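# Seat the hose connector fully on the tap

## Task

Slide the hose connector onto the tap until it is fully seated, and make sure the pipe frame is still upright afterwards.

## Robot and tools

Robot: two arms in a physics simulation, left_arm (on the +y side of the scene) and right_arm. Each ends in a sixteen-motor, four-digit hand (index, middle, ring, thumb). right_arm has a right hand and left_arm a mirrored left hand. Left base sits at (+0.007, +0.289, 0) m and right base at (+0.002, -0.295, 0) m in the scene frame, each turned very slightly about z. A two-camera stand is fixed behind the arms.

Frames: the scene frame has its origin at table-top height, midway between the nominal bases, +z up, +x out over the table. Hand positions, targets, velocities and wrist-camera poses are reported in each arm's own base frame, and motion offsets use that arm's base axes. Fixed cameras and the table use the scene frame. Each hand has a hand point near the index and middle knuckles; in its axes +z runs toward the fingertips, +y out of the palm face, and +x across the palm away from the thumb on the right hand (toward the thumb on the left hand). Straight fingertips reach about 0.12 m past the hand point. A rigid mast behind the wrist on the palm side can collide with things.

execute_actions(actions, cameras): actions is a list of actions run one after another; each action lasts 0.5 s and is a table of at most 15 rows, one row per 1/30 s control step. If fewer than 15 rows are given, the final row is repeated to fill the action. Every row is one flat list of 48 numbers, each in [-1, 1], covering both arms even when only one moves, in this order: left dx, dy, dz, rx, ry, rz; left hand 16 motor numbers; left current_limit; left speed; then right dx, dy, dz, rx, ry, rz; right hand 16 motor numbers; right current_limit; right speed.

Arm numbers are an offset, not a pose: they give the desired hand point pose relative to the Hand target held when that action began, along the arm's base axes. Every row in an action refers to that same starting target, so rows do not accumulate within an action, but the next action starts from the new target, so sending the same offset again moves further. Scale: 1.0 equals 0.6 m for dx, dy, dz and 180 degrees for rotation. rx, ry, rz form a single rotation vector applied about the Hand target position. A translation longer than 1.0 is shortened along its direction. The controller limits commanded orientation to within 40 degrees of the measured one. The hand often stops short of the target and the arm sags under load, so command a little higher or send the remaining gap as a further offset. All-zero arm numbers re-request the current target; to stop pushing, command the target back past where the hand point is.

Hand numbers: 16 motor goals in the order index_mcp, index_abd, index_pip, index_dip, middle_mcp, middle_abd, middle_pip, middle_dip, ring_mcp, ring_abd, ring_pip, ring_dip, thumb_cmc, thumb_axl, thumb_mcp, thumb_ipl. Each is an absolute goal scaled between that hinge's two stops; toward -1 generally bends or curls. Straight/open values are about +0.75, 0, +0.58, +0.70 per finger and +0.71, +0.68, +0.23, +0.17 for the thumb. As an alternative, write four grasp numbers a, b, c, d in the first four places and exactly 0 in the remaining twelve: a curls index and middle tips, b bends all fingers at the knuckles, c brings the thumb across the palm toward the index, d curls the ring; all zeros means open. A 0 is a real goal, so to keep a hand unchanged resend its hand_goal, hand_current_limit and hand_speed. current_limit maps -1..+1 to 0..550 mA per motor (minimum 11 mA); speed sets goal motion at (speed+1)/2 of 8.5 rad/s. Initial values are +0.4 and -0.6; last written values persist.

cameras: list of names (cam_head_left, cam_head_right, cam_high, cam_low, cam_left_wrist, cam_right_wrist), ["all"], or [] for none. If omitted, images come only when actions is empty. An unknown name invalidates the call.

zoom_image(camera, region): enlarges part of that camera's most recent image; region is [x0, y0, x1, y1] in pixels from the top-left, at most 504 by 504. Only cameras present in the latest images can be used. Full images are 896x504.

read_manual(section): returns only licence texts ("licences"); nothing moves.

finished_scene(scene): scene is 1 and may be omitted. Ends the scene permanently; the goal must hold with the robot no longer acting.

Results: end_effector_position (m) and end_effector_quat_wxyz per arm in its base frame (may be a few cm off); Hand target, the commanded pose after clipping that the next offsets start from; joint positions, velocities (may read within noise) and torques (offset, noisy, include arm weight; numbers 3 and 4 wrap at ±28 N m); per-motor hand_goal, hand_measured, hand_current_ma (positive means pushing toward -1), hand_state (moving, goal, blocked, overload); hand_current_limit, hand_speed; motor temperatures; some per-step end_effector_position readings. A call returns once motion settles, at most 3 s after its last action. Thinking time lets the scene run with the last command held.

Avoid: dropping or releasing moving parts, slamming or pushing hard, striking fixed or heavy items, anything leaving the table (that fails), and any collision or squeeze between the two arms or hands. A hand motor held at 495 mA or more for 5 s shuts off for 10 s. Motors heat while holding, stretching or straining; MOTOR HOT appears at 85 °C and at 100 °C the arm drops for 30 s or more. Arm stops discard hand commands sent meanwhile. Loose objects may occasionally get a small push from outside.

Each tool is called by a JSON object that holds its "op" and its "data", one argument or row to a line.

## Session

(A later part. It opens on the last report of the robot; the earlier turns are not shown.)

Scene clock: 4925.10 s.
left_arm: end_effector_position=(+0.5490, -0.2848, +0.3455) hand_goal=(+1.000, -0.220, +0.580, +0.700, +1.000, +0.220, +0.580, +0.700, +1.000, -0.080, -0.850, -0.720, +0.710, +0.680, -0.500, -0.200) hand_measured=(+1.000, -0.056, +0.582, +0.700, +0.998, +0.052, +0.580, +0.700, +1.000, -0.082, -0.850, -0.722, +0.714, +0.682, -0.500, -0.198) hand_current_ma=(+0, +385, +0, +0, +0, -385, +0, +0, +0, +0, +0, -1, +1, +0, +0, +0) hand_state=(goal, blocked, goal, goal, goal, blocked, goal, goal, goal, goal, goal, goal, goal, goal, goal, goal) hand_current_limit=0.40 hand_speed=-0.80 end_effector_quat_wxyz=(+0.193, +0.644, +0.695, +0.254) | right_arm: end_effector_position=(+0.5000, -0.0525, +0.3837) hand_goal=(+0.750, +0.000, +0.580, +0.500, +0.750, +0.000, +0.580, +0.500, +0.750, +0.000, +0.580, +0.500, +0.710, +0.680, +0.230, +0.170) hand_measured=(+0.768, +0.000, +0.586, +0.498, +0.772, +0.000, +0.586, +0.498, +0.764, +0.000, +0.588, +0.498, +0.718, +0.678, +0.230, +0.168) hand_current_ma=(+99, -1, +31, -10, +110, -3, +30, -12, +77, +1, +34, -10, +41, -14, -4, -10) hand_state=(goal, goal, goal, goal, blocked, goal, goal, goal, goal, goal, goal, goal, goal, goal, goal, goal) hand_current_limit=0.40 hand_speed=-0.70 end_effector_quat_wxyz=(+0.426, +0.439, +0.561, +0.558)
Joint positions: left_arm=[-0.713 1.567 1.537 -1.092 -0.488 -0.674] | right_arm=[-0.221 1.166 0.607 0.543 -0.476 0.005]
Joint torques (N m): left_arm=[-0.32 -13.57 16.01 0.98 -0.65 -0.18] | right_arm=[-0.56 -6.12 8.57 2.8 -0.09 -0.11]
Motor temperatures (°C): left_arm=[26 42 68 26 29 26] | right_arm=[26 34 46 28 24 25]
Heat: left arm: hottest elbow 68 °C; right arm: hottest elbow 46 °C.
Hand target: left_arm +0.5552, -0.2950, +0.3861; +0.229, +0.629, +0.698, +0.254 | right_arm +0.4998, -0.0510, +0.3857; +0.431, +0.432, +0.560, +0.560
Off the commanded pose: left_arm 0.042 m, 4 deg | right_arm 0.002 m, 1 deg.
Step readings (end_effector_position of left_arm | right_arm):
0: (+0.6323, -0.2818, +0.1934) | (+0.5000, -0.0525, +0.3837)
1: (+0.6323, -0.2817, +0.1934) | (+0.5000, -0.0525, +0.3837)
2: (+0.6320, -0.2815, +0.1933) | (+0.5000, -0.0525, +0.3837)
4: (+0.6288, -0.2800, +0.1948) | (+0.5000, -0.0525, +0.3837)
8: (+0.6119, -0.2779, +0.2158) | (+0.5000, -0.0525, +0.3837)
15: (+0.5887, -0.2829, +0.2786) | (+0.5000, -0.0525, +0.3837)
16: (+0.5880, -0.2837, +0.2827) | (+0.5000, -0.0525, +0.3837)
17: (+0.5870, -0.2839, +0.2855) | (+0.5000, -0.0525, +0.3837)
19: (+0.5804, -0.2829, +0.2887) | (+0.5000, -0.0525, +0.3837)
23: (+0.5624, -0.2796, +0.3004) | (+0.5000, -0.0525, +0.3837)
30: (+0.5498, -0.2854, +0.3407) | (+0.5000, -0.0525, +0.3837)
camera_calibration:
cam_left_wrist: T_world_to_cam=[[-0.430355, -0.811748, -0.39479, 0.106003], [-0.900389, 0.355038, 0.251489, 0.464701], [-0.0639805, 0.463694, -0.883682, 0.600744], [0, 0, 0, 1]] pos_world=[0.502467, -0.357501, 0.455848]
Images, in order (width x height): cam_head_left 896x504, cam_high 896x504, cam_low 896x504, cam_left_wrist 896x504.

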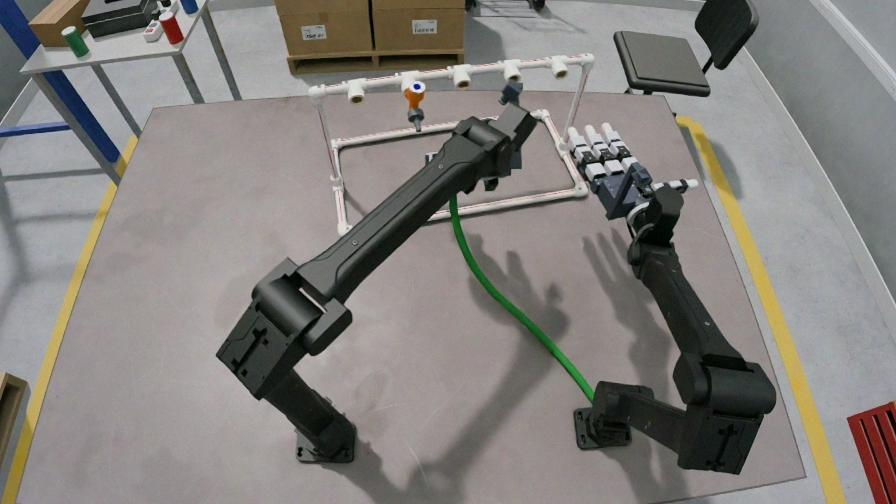

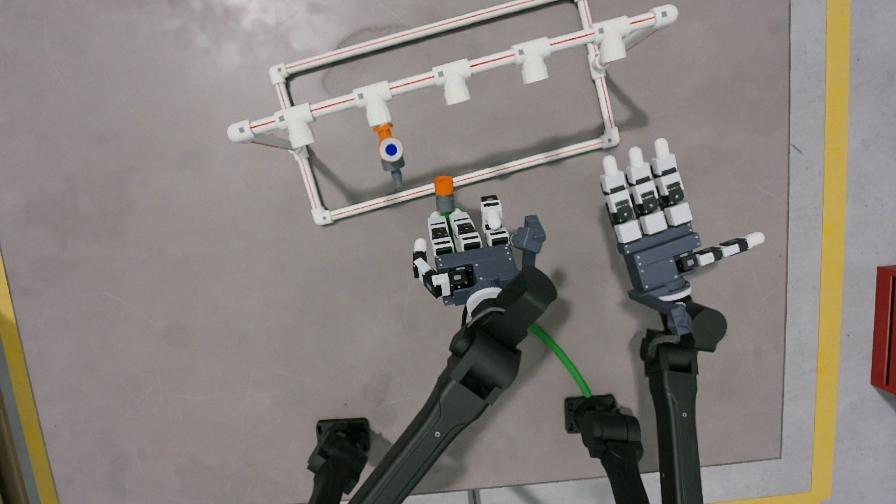

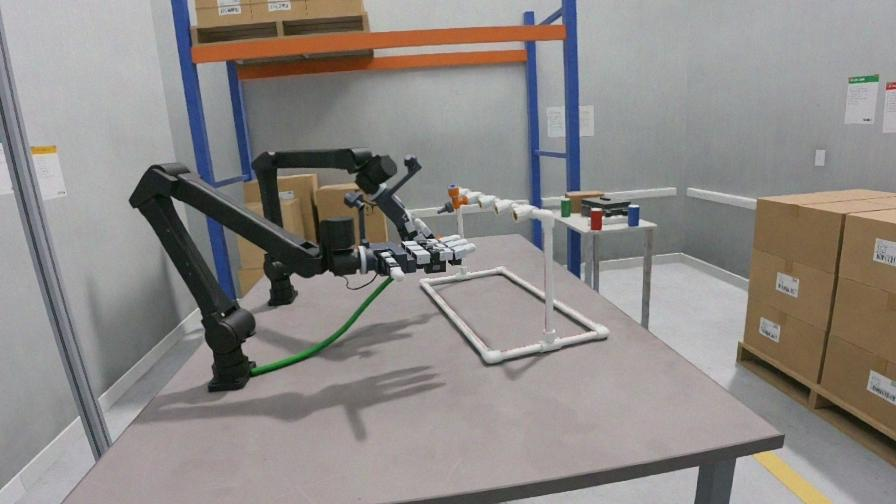

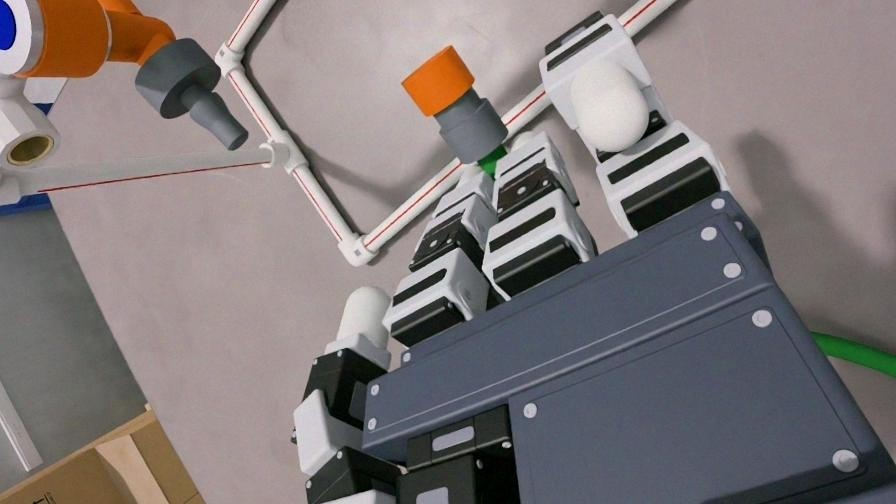

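{"op": "execute_actions", "data": {
  "actions": [
    [[-0.04,0.02,0.01,-0.02,-0.002,-0.005,1.0,-0.22,0.58,0.7,1.0,0.22,0.58,0.7,1.0,-0.08,-0.85,-0.72,0.71,0.68,-0.5,-0.2,0.4,-0.8,0,0,0,0,0,0,0.75,0,0.58,0.5,0.75,0,0.58,0.5,0.75,0,0.58,0.5,0.71,0.68,0.23,0.17,0.4,-0.7],[-0.07,0.05,0.02,-0.04,-0.004,-0.01,1.0,-0.22,0.58,0.7,1.0,0.22,0.58,0.7,1.0,-0.08,-0.85,-0.72,0.71,0.68,-0.5,-0.2,0.4,-0.8,0,0,0,0,0,0,0.75,0,0.58,0.5,0.75,0,0.58,0.5,0.75,0,0.58,0.5,0.71,0.68,0.23,0.17,0.4,-0.7],[-0.1,0.09,0.03,-0.07,-0.007,-0.017,1.0,-0.22,0.58,0.7,1.0,0.22,0.58,0.7,1.0,-0.08,-0.85,-0.72,0.71,0.68,-0.5,-0.2,0.4,-0.8,0,0,0,0,0,0,0.75,0,0.58,0.5,0.75,0,0.58,0.5,0.75,0,0.58,0.5,0.71,0.68,0.23,0.17,0.4,-0.7],[-0.13,0.12,0.04,-0.1032,-0.0107,-0.0248,1.0,-0.22,0.58,0.7,1.0,0.22,0.58,0.7,1.0,-0.08,-0.85,-0.72,0.71,0.68,-0.5,-0.2,0.4,-0.8,0,0,0,0,0,0,0.75,0,0.58,0.5,0.75,0,0.58,0.5,0.75,0,0.58,0.5,0.71,0.68,0.23,0.17,0.4,-0.7]],
    [[0.0,0.04,0.0,-0.03,-0.003,-0.007,1.0,-0.22,0.58,0.7,1.0,0.22,0.58,0.7,1.0,-0.08,-0.85,-0.72,0.71,0.68,-0.5,-0.2,0.4,-0.8,0,0,0,0,0,0,0.75,0,0.58,0.5,0.75,0,0.58,0.5,0.75,0,0.58,0.5,0.71,0.68,0.23,0.17,0.4,-0.7],[0.01,0.09,0.003,-0.06,-0.006,-0.014,1.0,-0.22,0.58,0.7,1.0,0.22,0.58,0.7,1.0,-0.08,-0.85,-0.72,0.71,0.68,-0.5,-0.2,0.4,-0.8,0,0,0,0,0,0,0.75,0,0.58,0.5,0.75,0,0.58,0.5,0.75,0,0.58,0.5,0.71,0.68,0.23,0.17,0.4,-0.7],[0.02,0.148,0.007,-0.1032,-0.0107,-0.0248,1.0,-0.22,0.58,0.7,1.0,0.22,0.58,0.7,1.0,-0.08,-0.85,-0.72,0.71,0.68,-0.5,-0.2,0.4,-0.8,0,0,0,0,0,0,0.75,0,0.58,0.5,0.75,0,0.58,0.5,0.75,0,0.58,0.5,0.71,0.68,0.23,0.17,0.4,-0.7]],
    [[0,0,0,0,0,0,1.0,-0.22,0.58,0.7,1.0,0.22,0.58,0.7,1.0,-0.08,-0.85,-0.72,0.71,0.68,-0.5,-0.2,0.4,-0.8,0,0,0,0,0,0,0.75,0,0.58,0.5,0.75,0,0.58,0.5,0.75,0,0.58,0.5,0.71,0.68,0.23,0.17,0.4,-0.7]]
  ],
  "cameras": ["cam_high","cam_low","cam_left_wrist"]
}}

{"op": "zoom_image", "data": {
  "camera": "cam_high",
  "region": [340, 130, 460, 250]
}}

{"op": "zoom_image", "data": {
  "camera": "cam_left_wrist",
  "region": [200, 0, 600, 250]
}}

Scene clock: 5042.60 s.
left_arm: end_effector_position=(+0.4885, -0.1369, +0.4040) hand_goal=(+1.000, -0.220, +0.580, +0.700, +1.000, +0.220, +0.580, +0.700, +1.000, -0.080, -0.850, -0.720, +0.710, +0.680, -0.500, -0.200) hand_measured=(+0.986, -0.056, +0.572, +0.696, +1.000, +0.052, +0.590, +0.702, +1.000, -0.082, -0.850, -0.722, +0.714, +0.682, -0.500, -0.198) hand_current_ma=(-12, +385, -4, -1, +0, -385, +5, +1, +0, +0, +0, -1, +1, +0, +0, +0) hand_state=(goal, blocked, goal, goal, goal, blocked, goal, goal, goal, goal, goal, goal, goal, goal, goal, goal) hand_current_limit=0.40 hand_speed=-0.80 end_effector_quat_wxyz=(+0.444, +0.566, +0.695, +0.012) | right_arm: end_effector_position=(+0.5000, -0.0525, +0.3837) hand_goal=(+0.750, +0.000, +0.580, +0.500, +0.750, +0.000, +0.580, +0.500, +0.750, +0.000, +0.580, +0.500, +0.710, +0.680, +0.230, +0.170) hand_measured=(+0.768, +0.000, +0.586, +0.498, +0.772, +0.000, +0.586, +0.498, +0.764, +0.000, +0.588, +0.498, +0.718, +0.678, +0.230, +0.168) hand_current_ma=(+99, -1, +31, -10, +110, -3, +30, -12, +77, +1, +34, -10, +41, -14, -4, -10) hand_state=(goal, goal, goal, goal, blocked, goal, goal, goal, goal, goal, goal, goal, goal, goal, goal, goal) hand_current_limit=0.40 hand_speed=-0.70 end_effector_quat_wxyz=(+0.426, +0.439, +0.561, +0.558)
Joint positions: left_arm=[-0.312 1.044 1.131 -0.767 0.272 -0.646] | right_arm=[-0.221 1.166 0.607 0.543 -0.476 0.005]
Joint torques (N m): left_arm=[1.03 -7.71 10.33 3.07 0.29 0.15] | right_arm=[-0.56 -6.18 8.57 2.78 -0.09 -0.11]
Motor temperatures (°C): left_arm=[26 36 73 26 29 26] | right_arm=[26 33 46 28 24 25]
Heat: left arm: hottest elbow 73 °C; right arm: hottest elbow 46 °C.
Hand target: left_arm +0.4892, -0.1342, +0.4143; +0.459, +0.566, +0.685, +0.021 | right_arm +0.4998, -0.0510, +0.3857; +0.431, +0.432, +0.560, +0.560
Off the commanded pose: left_arm 0.011 m, 2 deg | right_arm 0.002 m, 1 deg.
Step readings (end_effector_position of left_arm | right_arm):
0: (+0.5489, -0.2848, +0.3455) | (+0.5000, -0.0525, +0.3837)
1: (+0.5489, -0.2848, +0.3454) | (+0.5000, -0.0525, +0.3837)
2: (+0.5485, -0.2853, +0.3453) | (+0.5000, -0.0525, +0.3837)
4: (+0.5442, -0.2886, +0.3439) | (+0.5000, -0.0525, +0.3837)
8: (+0.5110, -0.2713, +0.3507) | (+0.5000, -0.0525, +0.3837)
15: (+0.4733, -0.2239, +0.4229) | (+0.5000, -0.0525, +0.3837)
16: (+0.4714, -0.2221, +0.4285) | (+0.5000, -0.0525, +0.3837)
17: (+0.4706, -0.2222, +0.4302) | (+0.5000, -0.0525, +0.3837)
19: (+0.4711, -0.2216, +0.4219) | (+0.5000, -0.0525, +0.3837)
23: (+0.4781, -0.1769, +0.3940) | (+0.5000, -0.0525, +0.3837)
30: (+0.4886, -0.1306, +0.3986) | (+0.5000, -0.0525, +0.3837)
31: (+0.4885, -0.1321, +0.4008) | (+0.5000, -0.0525, +0.3837)
32: (+0.4884, -0.1336, +0.4022) | (+0.5000, -0.0525, +0.3837)
34: (+0.4886, -0.1353, +0.4036) | (+0.5000, -0.0525, +0.3837)
38: (+0.4885, -0.1365, +0.4039) | (+0.5000, -0.0525, +0.3837)
45: (+0.4885, -0.1368, +0.4040) | (+0.5000, -0.0525, +0.3837)
camera_calibration:
cam_left_wrist: T_world_to_cam=[[-0.519964, -0.836379, 0.173517, 0.0339872], [-0.853779, 0.502595, -0.135865, 0.49692], [0.0264264, -0.21879, -0.975414, 0.479588], [0, 0, 0, 1]] pos_world=[0.429258, -0.116394, 0.529413]
Images, in order (width x height): cam_high 896x504, cam_low 896x504, cam_left_wrist 896x504.

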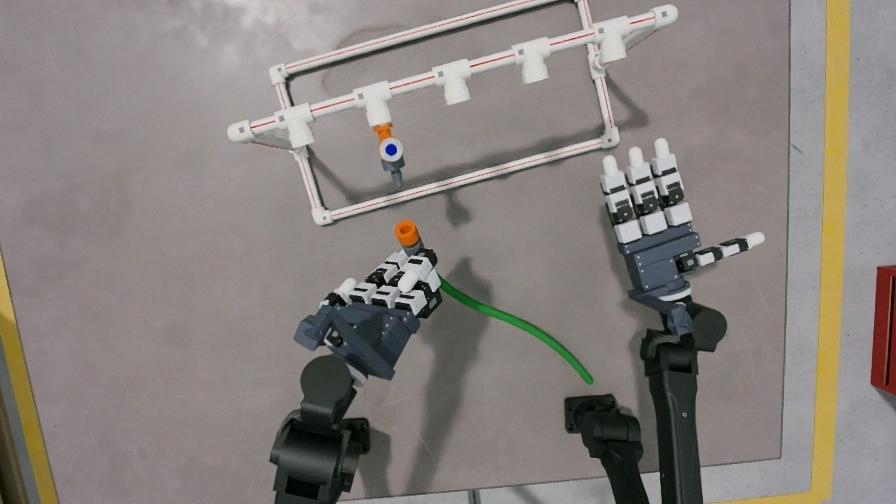

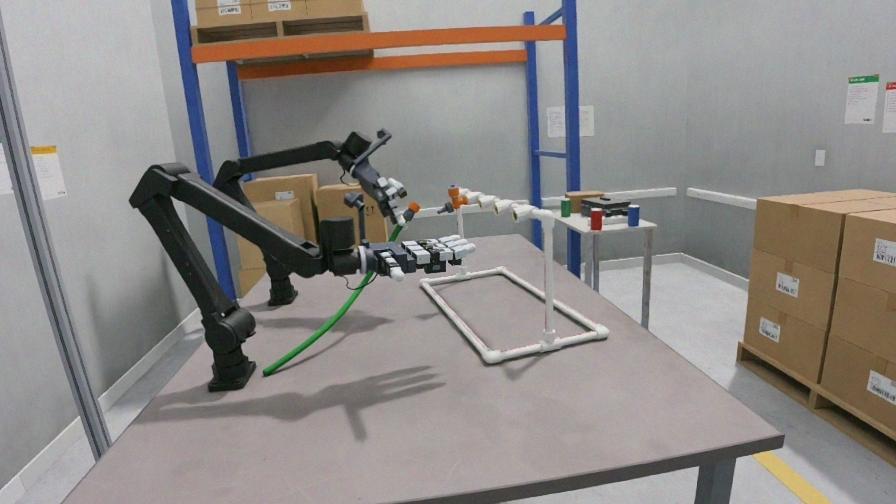

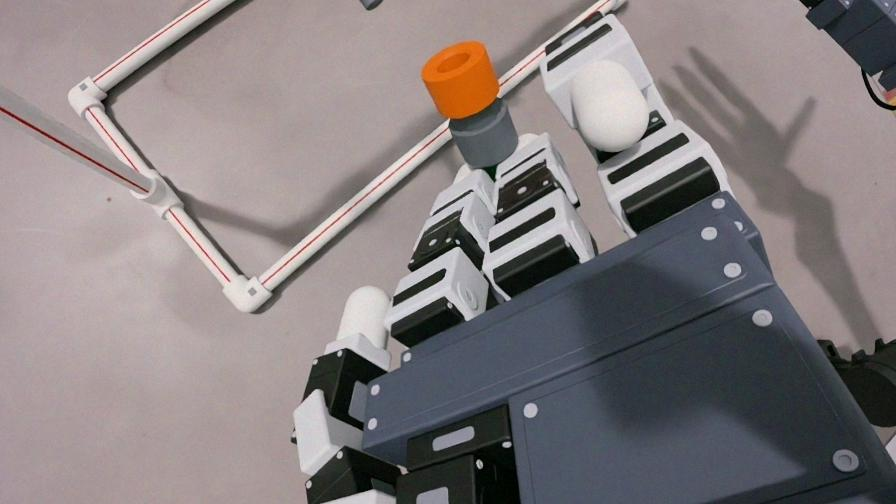

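Scaled by 4.200.

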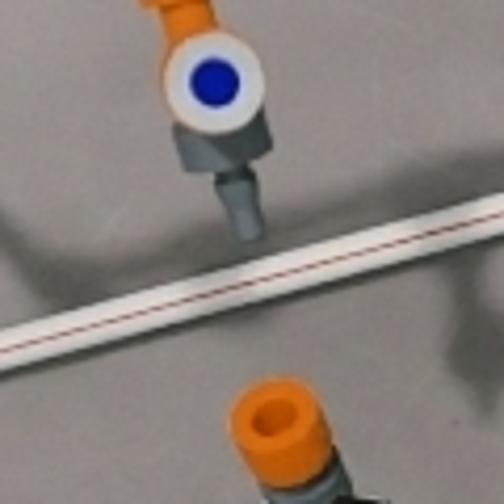

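Scaled by 1.260.

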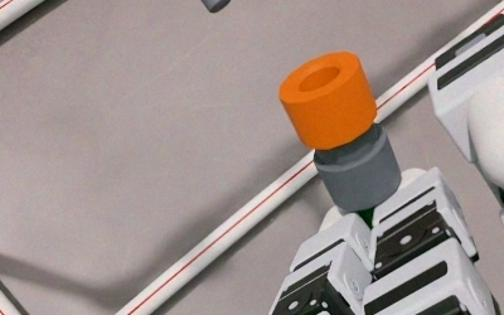

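{"op": "execute_actions", "data": {
  "actions": [
    [[0.02,0.002,-0.02,-0.008,0.038,0,1.0,-0.22,0.58,0.7,1.0,0.22,0.58,0.7,1.0,-0.08,-0.85,-0.72,0.71,0.68,-0.5,-0.2,0.4,-0.8,0,0,0,0,0,0,0.75,0,0.58,0.5,0.75,0,0.58,0.5,0.75,0,0.58,0.5,0.71,0.68,0.23,0.17,0.4,-0.7],[0.045,0.004,-0.045,-0.016,0.076,0.0004,1.0,-0.22,0.58,0.7,1.0,0.22,0.58,0.7,1.0,-0.08,-0.85,-0.72,0.71,0.68,-0.5,-0.2,0.4,-0.8,0,0,0,0,0,0,0.75,0,0.58,0.5,0.75,0,0.58,0.5,0.75,0,0.58,0.5,0.71,0.68,0.23,0.17,0.4,-0.7],[0.07,0.007,-0.07,-0.024,0.115,0.0006,1.0,-0.22,0.58,0.7,1.0,0.22,0.58,0.7,1.0,-0.08,-0.85,-0.72,0.71,0.68,-0.5,-0.2,0.4,-0.8,0,0,0,0,0,0,0.75,0,0.58,0.5,0.75,0,0.58,0.5,0.75,0,0.58,0.5,0.71,0.68,0.23,0.17,0.4,-0.7],[0.092,0.009,-0.094,-0.032,0.1534,0.0008,1.0,-0.22,0.58,0.7,1.0,0.22,0.58,0.7,1.0,-0.08,-0.85,-0.72,0.71,0.68,-0.5,-0.2,0.4,-0.8,0,0,0,0,0,0,0.75,0,0.58,0.5,0.75,0,0.58,0.5,0.75,0,0.58,0.5,0.71,0.68,0.23,0.17,0.4,-0.7]],
    [[0,0,0,0,0,0,1.0,-0.22,0.58,0.7,1.0,0.22,0.58,0.7,1.0,-0.08,-0.85,-0.72,0.71,0.68,-0.5,-0.2,0.4,-0.8,0,0,0,0,0,0,0.75,0,0.58,0.5,0.75,0,0.58,0.5,0.75,0,0.58,0.5,0.71,0.68,0.23,0.17,0.4,-0.7]]
  ],
  "cameras": ["cam_high","cam_low","cam_left_wrist"]
}}

{"op": "zoom_image", "data": {
  "camera": "cam_high",
  "region": [340, 130, 460, 250]
}}

{"op": "zoom_image", "data": {
  "camera": "cam_left_wrist",
  "region": [200, 0, 600, 250]
}}

{"op": "zoom_image", "data": {
  "camera": "cam_low",
  "region": [360, 140, 500, 250]
}}

Scene clock: 5180.40 s.
left_arm: end_effector_position=(+0.5302, -0.1282, +0.3084) hand_goal=(+1.000, -0.220, +0.580, +0.700, +1.000, +0.220, +0.580, +0.700, +1.000, -0.080, -0.850, -0.720, +0.710, +0.680, -0.500, -0.200) hand_measured=(+0.978, -0.056, +0.570, +0.696, +1.000, +0.052, +0.578, +0.698, +1.000, -0.082, -0.850, -0.722, +0.712, +0.682, -0.500, -0.198) hand_current_ma=(-25, +385, -6, -2, +0, -385, +0, -1, +0, +0, +0, -1, +1, +0, +0, +0) hand_state=(blocked, blocked, goal, goal, goal, blocked, goal, goal, goal, goal, goal, goal, goal, goal, goal, goal) hand_current_limit=0.40 hand_speed=-0.80 end_effector_quat_wxyz=(+0.271, +0.529, +0.788, -0.161) | right_arm: end_effector_position=(+0.5000, -0.0525, +0.3837) hand_goal=(+0.750, +0.000, +0.580, +0.500, +0.750, +0.000, +0.580, +0.500, +0.750, +0.000, +0.580, +0.500, +0.710, +0.680, +0.230, +0.170) hand_measured=(+0.768, +0.000, +0.586, +0.498, +0.772, +0.000, +0.586, +0.498, +0.764, +0.000, +0.588, +0.498, +0.718, +0.678, +0.230, +0.168) hand_current_ma=(+99, -1, +31, -10, +110, -3, +30, -12, +77, +1, +34, -10, +41, -14, -4, -10) hand_state=(goal, goal, goal, goal, blocked, goal, goal, goal, goal, goal, goal, goal, goal, goal, goal, goal) hand_current_limit=0.40 hand_speed=-0.70 end_effector_quat_wxyz=(+0.426, +0.439, +0.561, +0.558)
Joint positions: left_arm=[-0.2 1.363 1.391 -1.177 0.5 -0.698] | right_arm=[-0.221 1.166 0.607 0.543 -0.476 0.005]
Joint torques (N m): left_arm=[0.91 -11.11 16.59 0.98 0.64 0] | right_arm=[-0.62 -6.18 8.57 2.78 -0.09 -0.11]
Motor temperatures (°C): left_arm=[26 33 54 27 28 27] | right_arm=[26 33 46 28 24 25]
Heat: left arm: hottest elbow 54 °C; right arm: hottest elbow 46 °C.
Hand target: left_arm +0.5444, -0.1289, +0.3579; +0.310, +0.530, +0.775, -0.148 | right_arm +0.4998, -0.0510, +0.3857; +0.431, +0.432, +0.560, +0.560
Off the commanded pose: left_arm 0.052 m, 5 deg | right_arm 0.002 m, 1 deg.
Step readings (end_effector_position of left_arm | right_arm):
0: (+0.4885, -0.1369, +0.4040) | (+0.5000, -0.0525, +0.3837)
1: (+0.4884, -0.1372, +0.4040) | (+0.5000, -0.0525, +0.3837)
2: (+0.4882, -0.1383, +0.4031) | (+0.5000, -0.0525, +0.3837)
4: (+0.4875, -0.1404, +0.3919) | (+0.5000, -0.0525, +0.3837)
8: (+0.5054, -0.1371, +0.3491) | (+0.5000, -0.0525, +0.3837)
15: (+0.5313, -0.1258, +0.2868) | (+0.5000, -0.0525, +0.3837)
16: (+0.5304, -0.1257, +0.2846) | (+0.5000, -0.0525, +0.3837)
17: (+0.5293, -0.1259, +0.2847) | (+0.5000, -0.0525, +0.3837)
19: (+0.5277, -0.1266, +0.2895) | (+0.5000, -0.0525, +0.3837)
23: (+0.5301, -0.1280, +0.3035) | (+0.5000, -0.0525, +0.3837)
30: (+0.5306, -0.1282, +0.3087) | (+0.5000, -0.0525, +0.3837)
camera_calibration:
cam_left_wrist: T_world_to_cam=[[-0.339749, -0.812436, 0.473834, -0.105611], [-0.821245, 0.501811, 0.271555, 0.372149], [-0.458396, -0.296874, -0.837699, 0.591629], [0, 0, 0, 1]] pos_world=[0.540945, -0.0969118, 0.444591]
Images, in order (width x height): cam_high 896x504, cam_low 896x504, cam_left_wrist 896x504.

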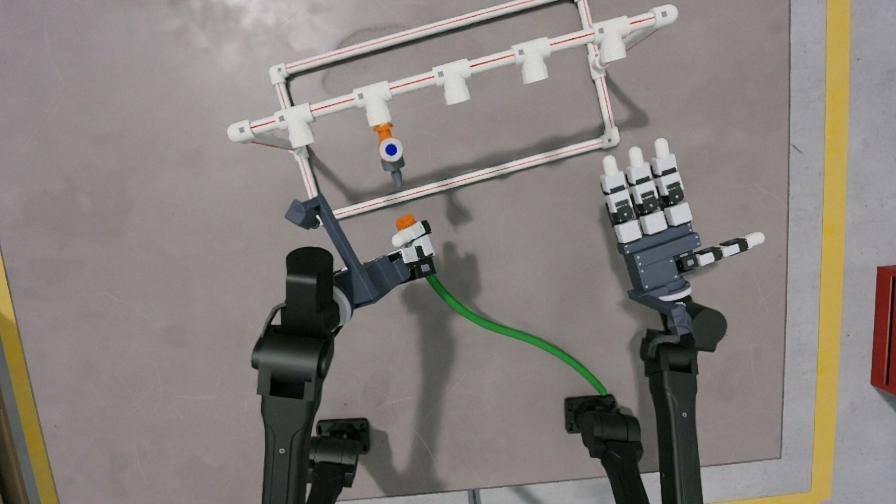

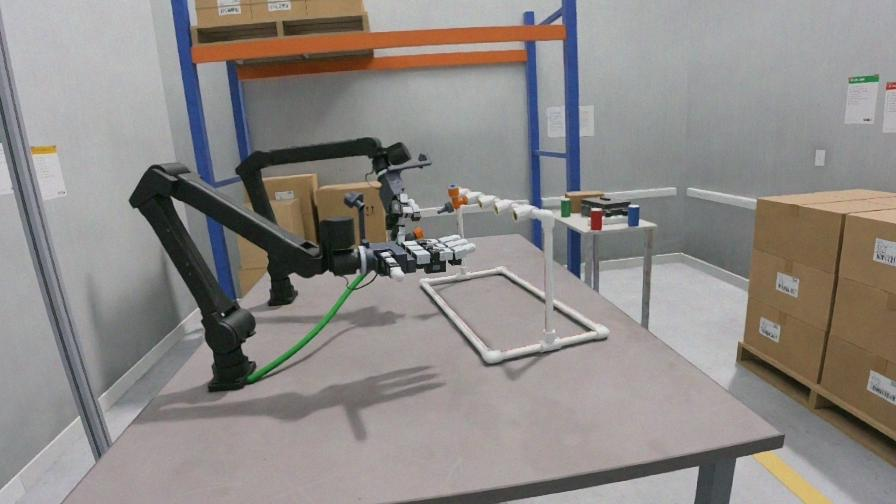

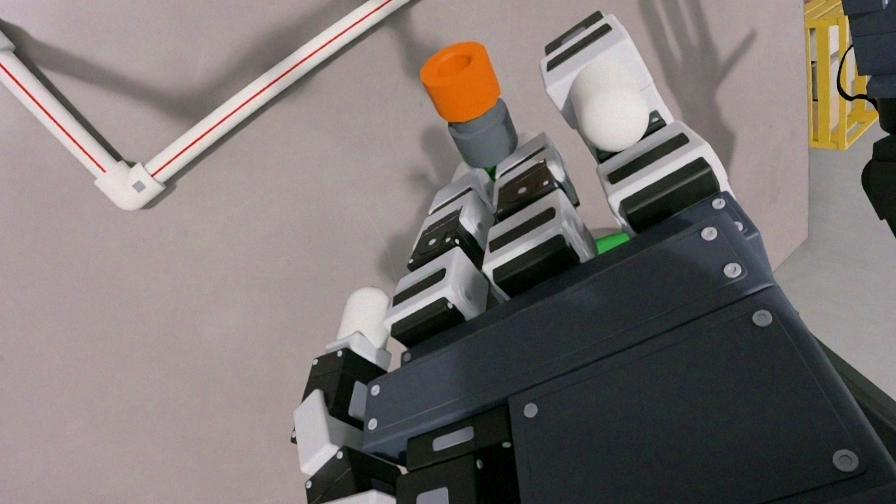

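Scaled by 4.200.

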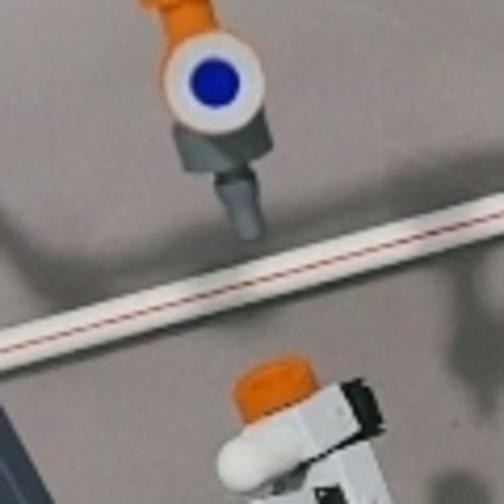

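Scaled by 1.260.

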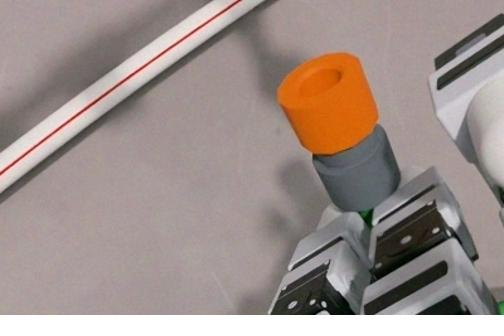

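Scaled by 3.600.

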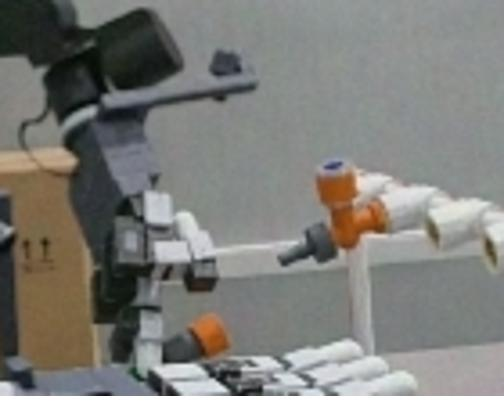

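{"op": "execute_actions", "data": {
  "actions": [
    [[0.01,0,0.03,0,0,0,1.0,-0.22,0.58,0.7,1.0,0.22,0.58,0.7,1.0,-0.08,-0.85,-0.72,0.71,0.68,-0.5,-0.2,0.4,-0.8,0,0,0,0,0,0,0.75,0,0.58,0.5,0.75,0,0.58,0.5,0.75,0,0.58,0.5,0.71,0.68,0.23,0.17,0.4,-0.7],[0.03,0,0.06,0,0,0,1.0,-0.22,0.58,0.7,1.0,0.22,0.58,0.7,1.0,-0.08,-0.85,-0.72,0.71,0.68,-0.5,-0.2,0.4,-0.8,0,0,0,0,0,0,0.75,0,0.58,0.5,0.75,0,0.58,0.5,0.75,0,0.58,0.5,0.71,0.68,0.23,0.17,0.4,-0.7],[0.05,0,0.083,0,0,0,1.0,-0.22,0.58,0.7,1.0,0.22,0.58,0.7,1.0,-0.08,-0.85,-0.72,0.71,0.68,-0.5,-0.2,0.4,-0.8,0,0,0,0,0,0,0.75,0,0.58,0.5,0.75,0,0.58,0.5,0.75,0,0.58,0.5,0.71,0.68,0.23,0.17,0.4,-0.7]],
    [[0,0,0,0,0,0,1.0,-0.22,0.58,0.7,1.0,0.22,0.58,0.7,1.0,-0.08,-0.85,-0.72,0.71,0.68,-0.5,-0.2,0.4,-0.8,0,0,0,0,0,0,0.75,0,0.58,0.5,0.75,0,0.58,0.5,0.75,0,0.58,0.5,0.71,0.68,0.23,0.17,0.4,-0.7]]
  ],
  "cameras": ["cam_high","cam_low","cam_left_wrist"]
}}

{"op": "zoom_image", "data": {
  "camera": "cam_high",
  "region": [340, 130, 460, 250]
}}

{"op": "zoom_image", "data": {
  "camera": "cam_left_wrist",
  "region": [200, 0, 600, 250]
}}

{"op": "zoom_image", "data": {
  "camera": "cam_low",
  "region": [360, 140, 500, 250]
}}

Scene clock: 5210.20 s.
left_arm: end_effector_position=(+0.5631, -0.1303, +0.3611) hand_goal=(+1.000, -0.220, +0.580, +0.700, +1.000, +0.220, +0.580, +0.700, +1.000, -0.080, -0.850, -0.720, +0.710, +0.680, -0.500, -0.200) hand_measured=(+0.976, -0.056, +0.570, +0.694, +1.000, +0.052, +0.578, +0.698, +1.000, -0.082, -0.850, -0.722, +0.712, +0.682, -0.500, -0.198) hand_current_ma=(-27, +385, -7, -2, +0, -385, +0, -1, +0, +0, +0, -1, +1, +0, +0, +0) hand_state=(blocked, blocked, goal, goal, goal, blocked, goal, goal, goal, goal, goal, goal, goal, goal, goal, goal) hand_current_limit=0.40 hand_speed=-0.80 end_effector_quat_wxyz=(+0.273, +0.526, +0.789, -0.162) | right_arm: end_effector_position=(+0.5000, -0.0525, +0.3837) hand_goal=(+0.750, +0.000, +0.580, +0.500, +0.750, +0.000, +0.580, +0.500, +0.750, +0.000, +0.580, +0.500, +0.710, +0.680, +0.230, +0.170) hand_measured=(+0.768, +0.000, +0.586, +0.498, +0.772, +0.000, +0.586, +0.498, +0.764, +0.000, +0.588, +0.498, +0.718, +0.678, +0.230, +0.168) hand_current_ma=(+99, -1, +31, -10, +110, -3, +30, -12, +77, +1, +34, -10, +41, -14, -4, -10) hand_state=(goal, goal, goal, goal, blocked, goal, goal, goal, goal, goal, goal, goal, goal, goal, goal, goal) hand_current_limit=0.40 hand_speed=-0.70 end_effector_quat_wxyz=(+0.426, +0.439, +0.561, +0.558)
Joint positions: left_arm=[-0.19 1.461 1.629 -1.316 0.505 -0.697] | right_arm=[-0.221 1.166 0.607 0.543 -0.476 0.005]
Joint torques (N m): left_arm=[1.49 -12.45 16.58 0.88 0.69 0.11] | right_arm=[-0.62 -6.24 8.55 2.78 -0.09 -0.11]
Motor temperatures (°C): left_arm=[26 33 67 27 29 26] | right_arm=[26 33 46 28 24 25]
Heat: left arm: hottest elbow 67 °C; right arm: hottest elbow 46 °C.
Hand target: left_arm +0.5744, -0.1288, +0.4078; +0.310, +0.530, +0.775, -0.148 | right_arm +0.4998, -0.0510, +0.3857; +0.431, +0.432, +0.560, +0.560
Off the commanded pose: left_arm 0.048 m, 5 deg | right_arm 0.002 m, 1 deg.
Step readings (end_effector_position of left_arm | right_arm):
0: (+0.5302, -0.1282, +0.3084) | (+0.5000, -0.0525, +0.3837)
1: (+0.5302, -0.1282, +0.3086) | (+0.5000, -0.0525, +0.3837)
2: (+0.5297, -0.1281, +0.3093) | (+0.5000, -0.0525, +0.3837)
4: (+0.5300, -0.1279, +0.3144) | (+0.5000, -0.0525, +0.3837)
8: (+0.5449, -0.1301, +0.3451) | (+0.5000, -0.0525, +0.3837)
15: (+0.5581, -0.1302, +0.3780) | (+0.5000, -0.0525, +0.3837)
16: (+0.5587, -0.1303, +0.3776) | (+0.5000, -0.0525, +0.3837)
17: (+0.5593, -0.1300, +0.3765) | (+0.5000, -0.0525, +0.3837)
19: (+0.5606, -0.1298, +0.3723) | (+0.5000, -0.0525, +0.3837)
23: (+0.5625, -0.1302, +0.3637) | (+0.5000, -0.0525, +0.3837)
30: (+0.5631, -0.1303, +0.3611) | (+0.5000, -0.0525, +0.3837)
camera_calibration:
cam_left_wrist: T_world_to_cam=[[-0.334851, -0.812706, 0.476847, -0.124979], [-0.824586, 0.497638, 0.2691, 0.388197], [-0.455996, -0.303093, -0.836781, 0.647785], [0, 0, 0, 1]] pos_world=[0.573639, -0.0984137, 0.497187]
Images, in order (width x height): cam_high 896x504, cam_low 896x504, cam_left_wrist 896x504.

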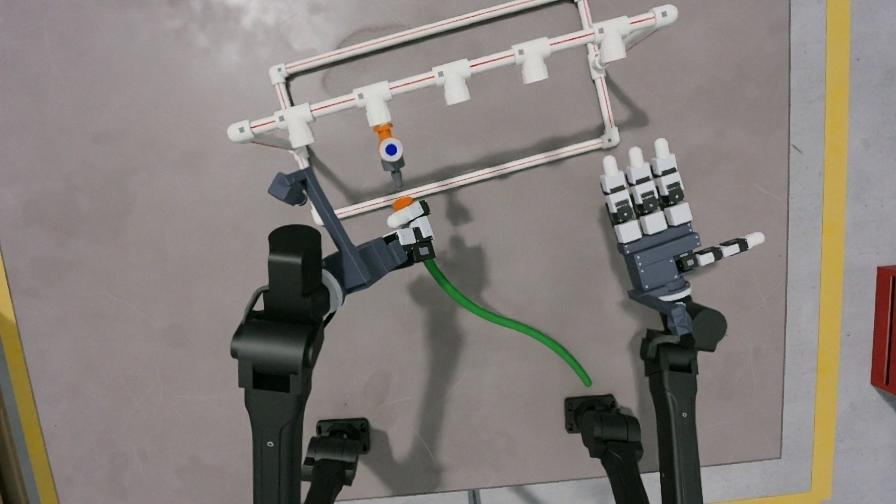

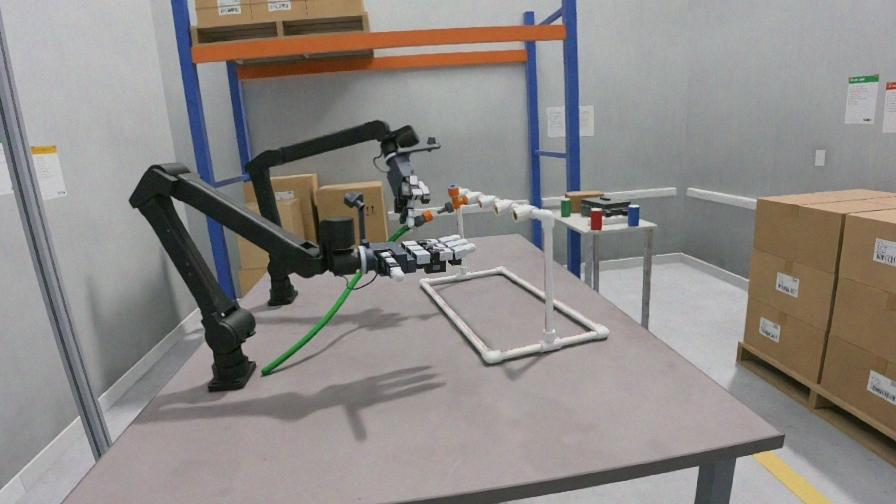

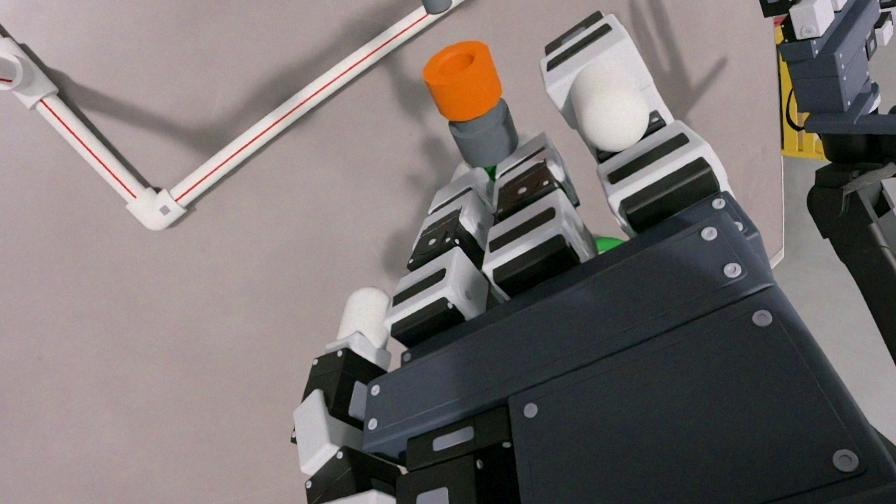

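Scaled by 4.200.

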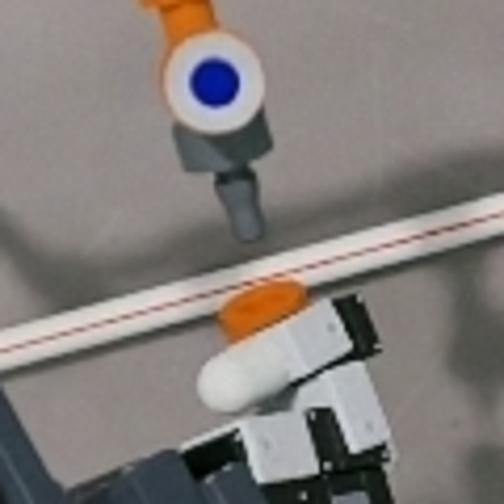

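Scaled by 1.260.

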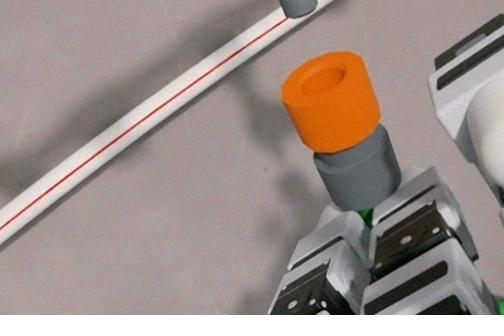

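Scaled by 3.600.

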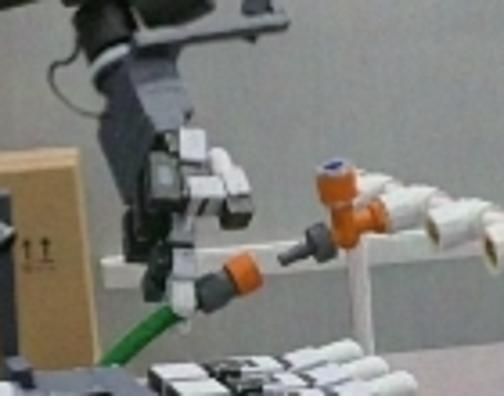

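{"op": "zoom_image", "data": {
  "camera": "cam_low",
  "region": [405, 180, 465, 240]
}}

{"op": "zoom_image", "data": {
  "camera": "cam_high",
  "region": [370, 150, 430, 210]
}}

Scaled by 8.400.

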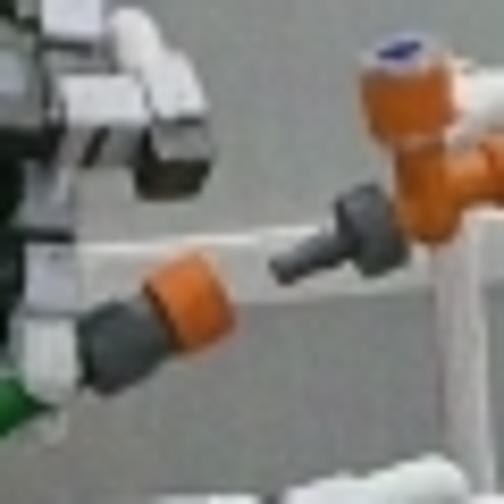

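Scaled by 8.400.

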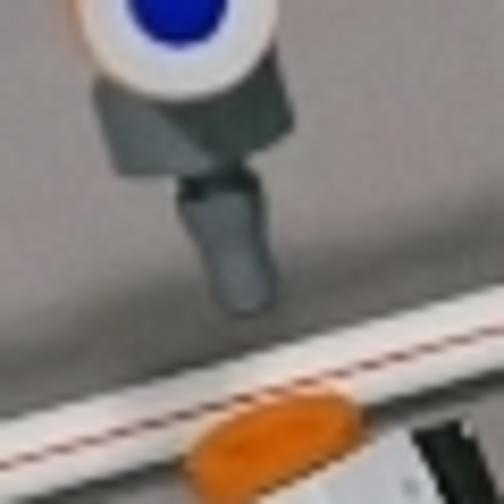

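{"op": "execute_actions", "data": {
  "actions": [
    [[0.006,-0.0015,-0.005,0,0.014,-0.006,1.0,-0.22,0.58,0.7,1.0,0.22,0.58,0.7,1.0,-0.08,-0.85,-0.72,0.71,0.68,-0.5,-0.2,0.4,-0.8,0,0,0,0,0,0,0.75,0,0.58,0.5,0.75,0,0.58,0.5,0.75,0,0.58,0.5,0.71,0.68,0.23,0.17,0.4,-0.7],[0.0123,-0.0033,-0.01,0,0.028,-0.011,1.0,-0.22,0.58,0.7,1.0,0.22,0.58,0.7,1.0,-0.08,-0.85,-0.72,0.71,0.68,-0.5,-0.2,0.4,-0.8,0,0,0,0,0,0,0.75,0,0.58,0.5,0.75,0,0.58,0.5,0.75,0,0.58,0.5,0.71,0.68,0.23,0.17,0.4,-0.7]]
  ],
  "cameras": ["cam_high","cam_low"]
}}

{"op": "zoom_image", "data": {
  "camera": "cam_low",
  "region": [405, 180, 465, 240]
}}

{"op": "zoom_image", "data": {
  "camera": "cam_high",
  "region": [370, 150, 430, 210]
}}

Scene clock: 5259.23 s.
left_arm: end_effector_position=(+0.5696, -0.1322, +0.3593) hand_goal=(+1.000, -0.220, +0.580, +0.700, +1.000, +0.220, +0.580, +0.700, +1.000, -0.080, -0.850, -0.720, +0.710, +0.680, -0.500, -0.200) hand_measured=(+0.974, -0.056, +0.568, +0.694, +1.000, +0.052, +0.578, +0.696, +1.000, -0.082, -0.850, -0.722, +0.712, +0.682, -0.500, -0.198) hand_current_ma=(-29, +385, -7, -2, +0, -385, +0, -1, +0, +0, +0, -1, +1, +0, +0, +0) hand_state=(blocked, blocked, goal, goal, goal, blocked, goal, goal, goal, goal, goal, goal, goal, goal, goal, goal) hand_current_limit=0.40 hand_speed=-0.80 end_effector_quat_wxyz=(+0.238, +0.531, +0.791, -0.189) | right_arm: end_effector_position=(+0.5000, -0.0525, +0.3837) hand_goal=(+0.750, +0.000, +0.580, +0.500, +0.750, +0.000, +0.580, +0.500, +0.750, +0.000, +0.580, +0.500, +0.710, +0.680, +0.230, +0.170) hand_measured=(+0.768, +0.000, +0.586, +0.498, +0.772, +0.000, +0.586, +0.498, +0.764, +0.000, +0.588, +0.498, +0.718, +0.678, +0.230, +0.168) hand_current_ma=(+99, -1, +31, -10, +110, -3, +30, -12, +77, +1, +34, -10, +41, -14, -4, -10) hand_state=(goal, goal, goal, goal, blocked, goal, goal, goal, goal, goal, goal, goal, goal, goal, goal, goal) hand_current_limit=0.40 hand_speed=-0.70 end_effector_quat_wxyz=(+0.426, +0.439, +0.561, +0.558)
Joint positions: left_arm=[-0.178 1.538 1.741 -1.452 0.538 -0.656] | right_arm=[-0.221 1.166 0.607 0.543 -0.476 0.005]
Joint torques (N m): left_arm=[1.44 -12.63 16.12 0.66 0.78 0.1] | right_arm=[-0.62 -6.24 8.57 2.78 -0.09 -0.11]
Motor temperatures (°C): left_arm=[26 34 65 27 29 26] | right_arm=[26 32 46 28 24 25]
Heat: left arm: hottest elbow 65 °C; right arm: hottest elbow 46 °C.
Hand target: left_arm +0.5818, -0.1308, +0.4018; +0.273, +0.537, +0.779, -0.176 | right_arm +0.4998, -0.0510, +0.3857; +0.431, +0.432, +0.560, +0.560
Off the commanded pose: left_arm 0.044 m, 5 deg | right_arm 0.002 m, 1 deg.
Step readings (end_effector_position of left_arm | right_arm):
0: (+0.5631, -0.1303, +0.3611) | (+0.5000, -0.0525, +0.3837)
1: (+0.5629, -0.1304, +0.3611) | (+0.5000, -0.0525, +0.3837)
2: (+0.5624, -0.1306, +0.3612) | (+0.5000, -0.0525, +0.3837)
4: (+0.5611, -0.1313, +0.3621) | (+0.5000, -0.0525, +0.3837)
8: (+0.5664, -0.1329, +0.3655) | (+0.5000, -0.0525, +0.3837)
15: (+0.5694, -0.1326, +0.3583) | (+0.5000, -0.0525, +0.3837)
Images, in order (width x height): cam_high 896x504, cam_low 896x504.

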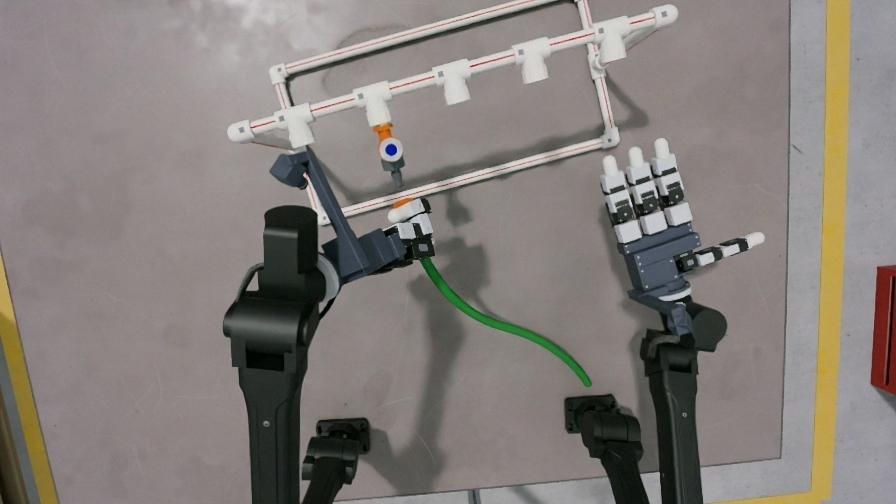

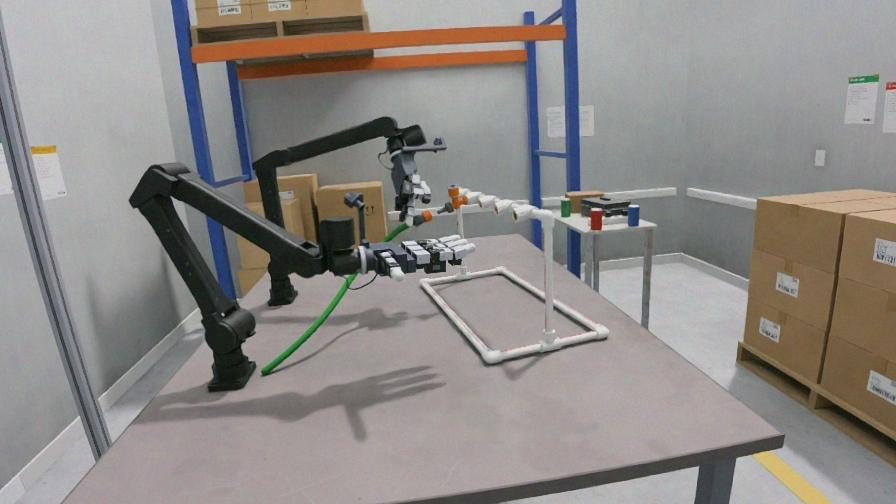

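Scaled by 8.400.

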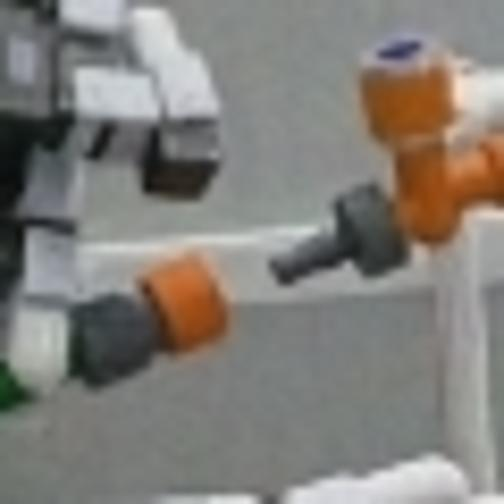

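Scaled by 8.400.

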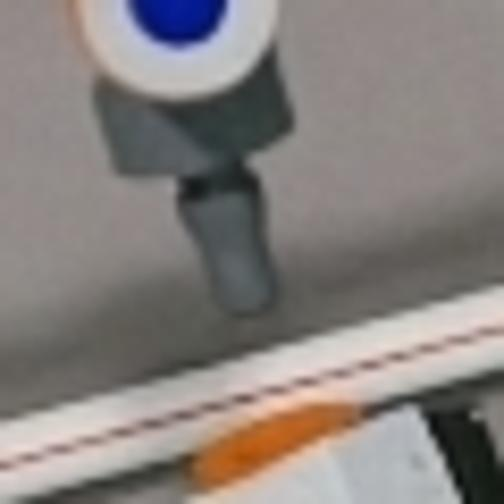

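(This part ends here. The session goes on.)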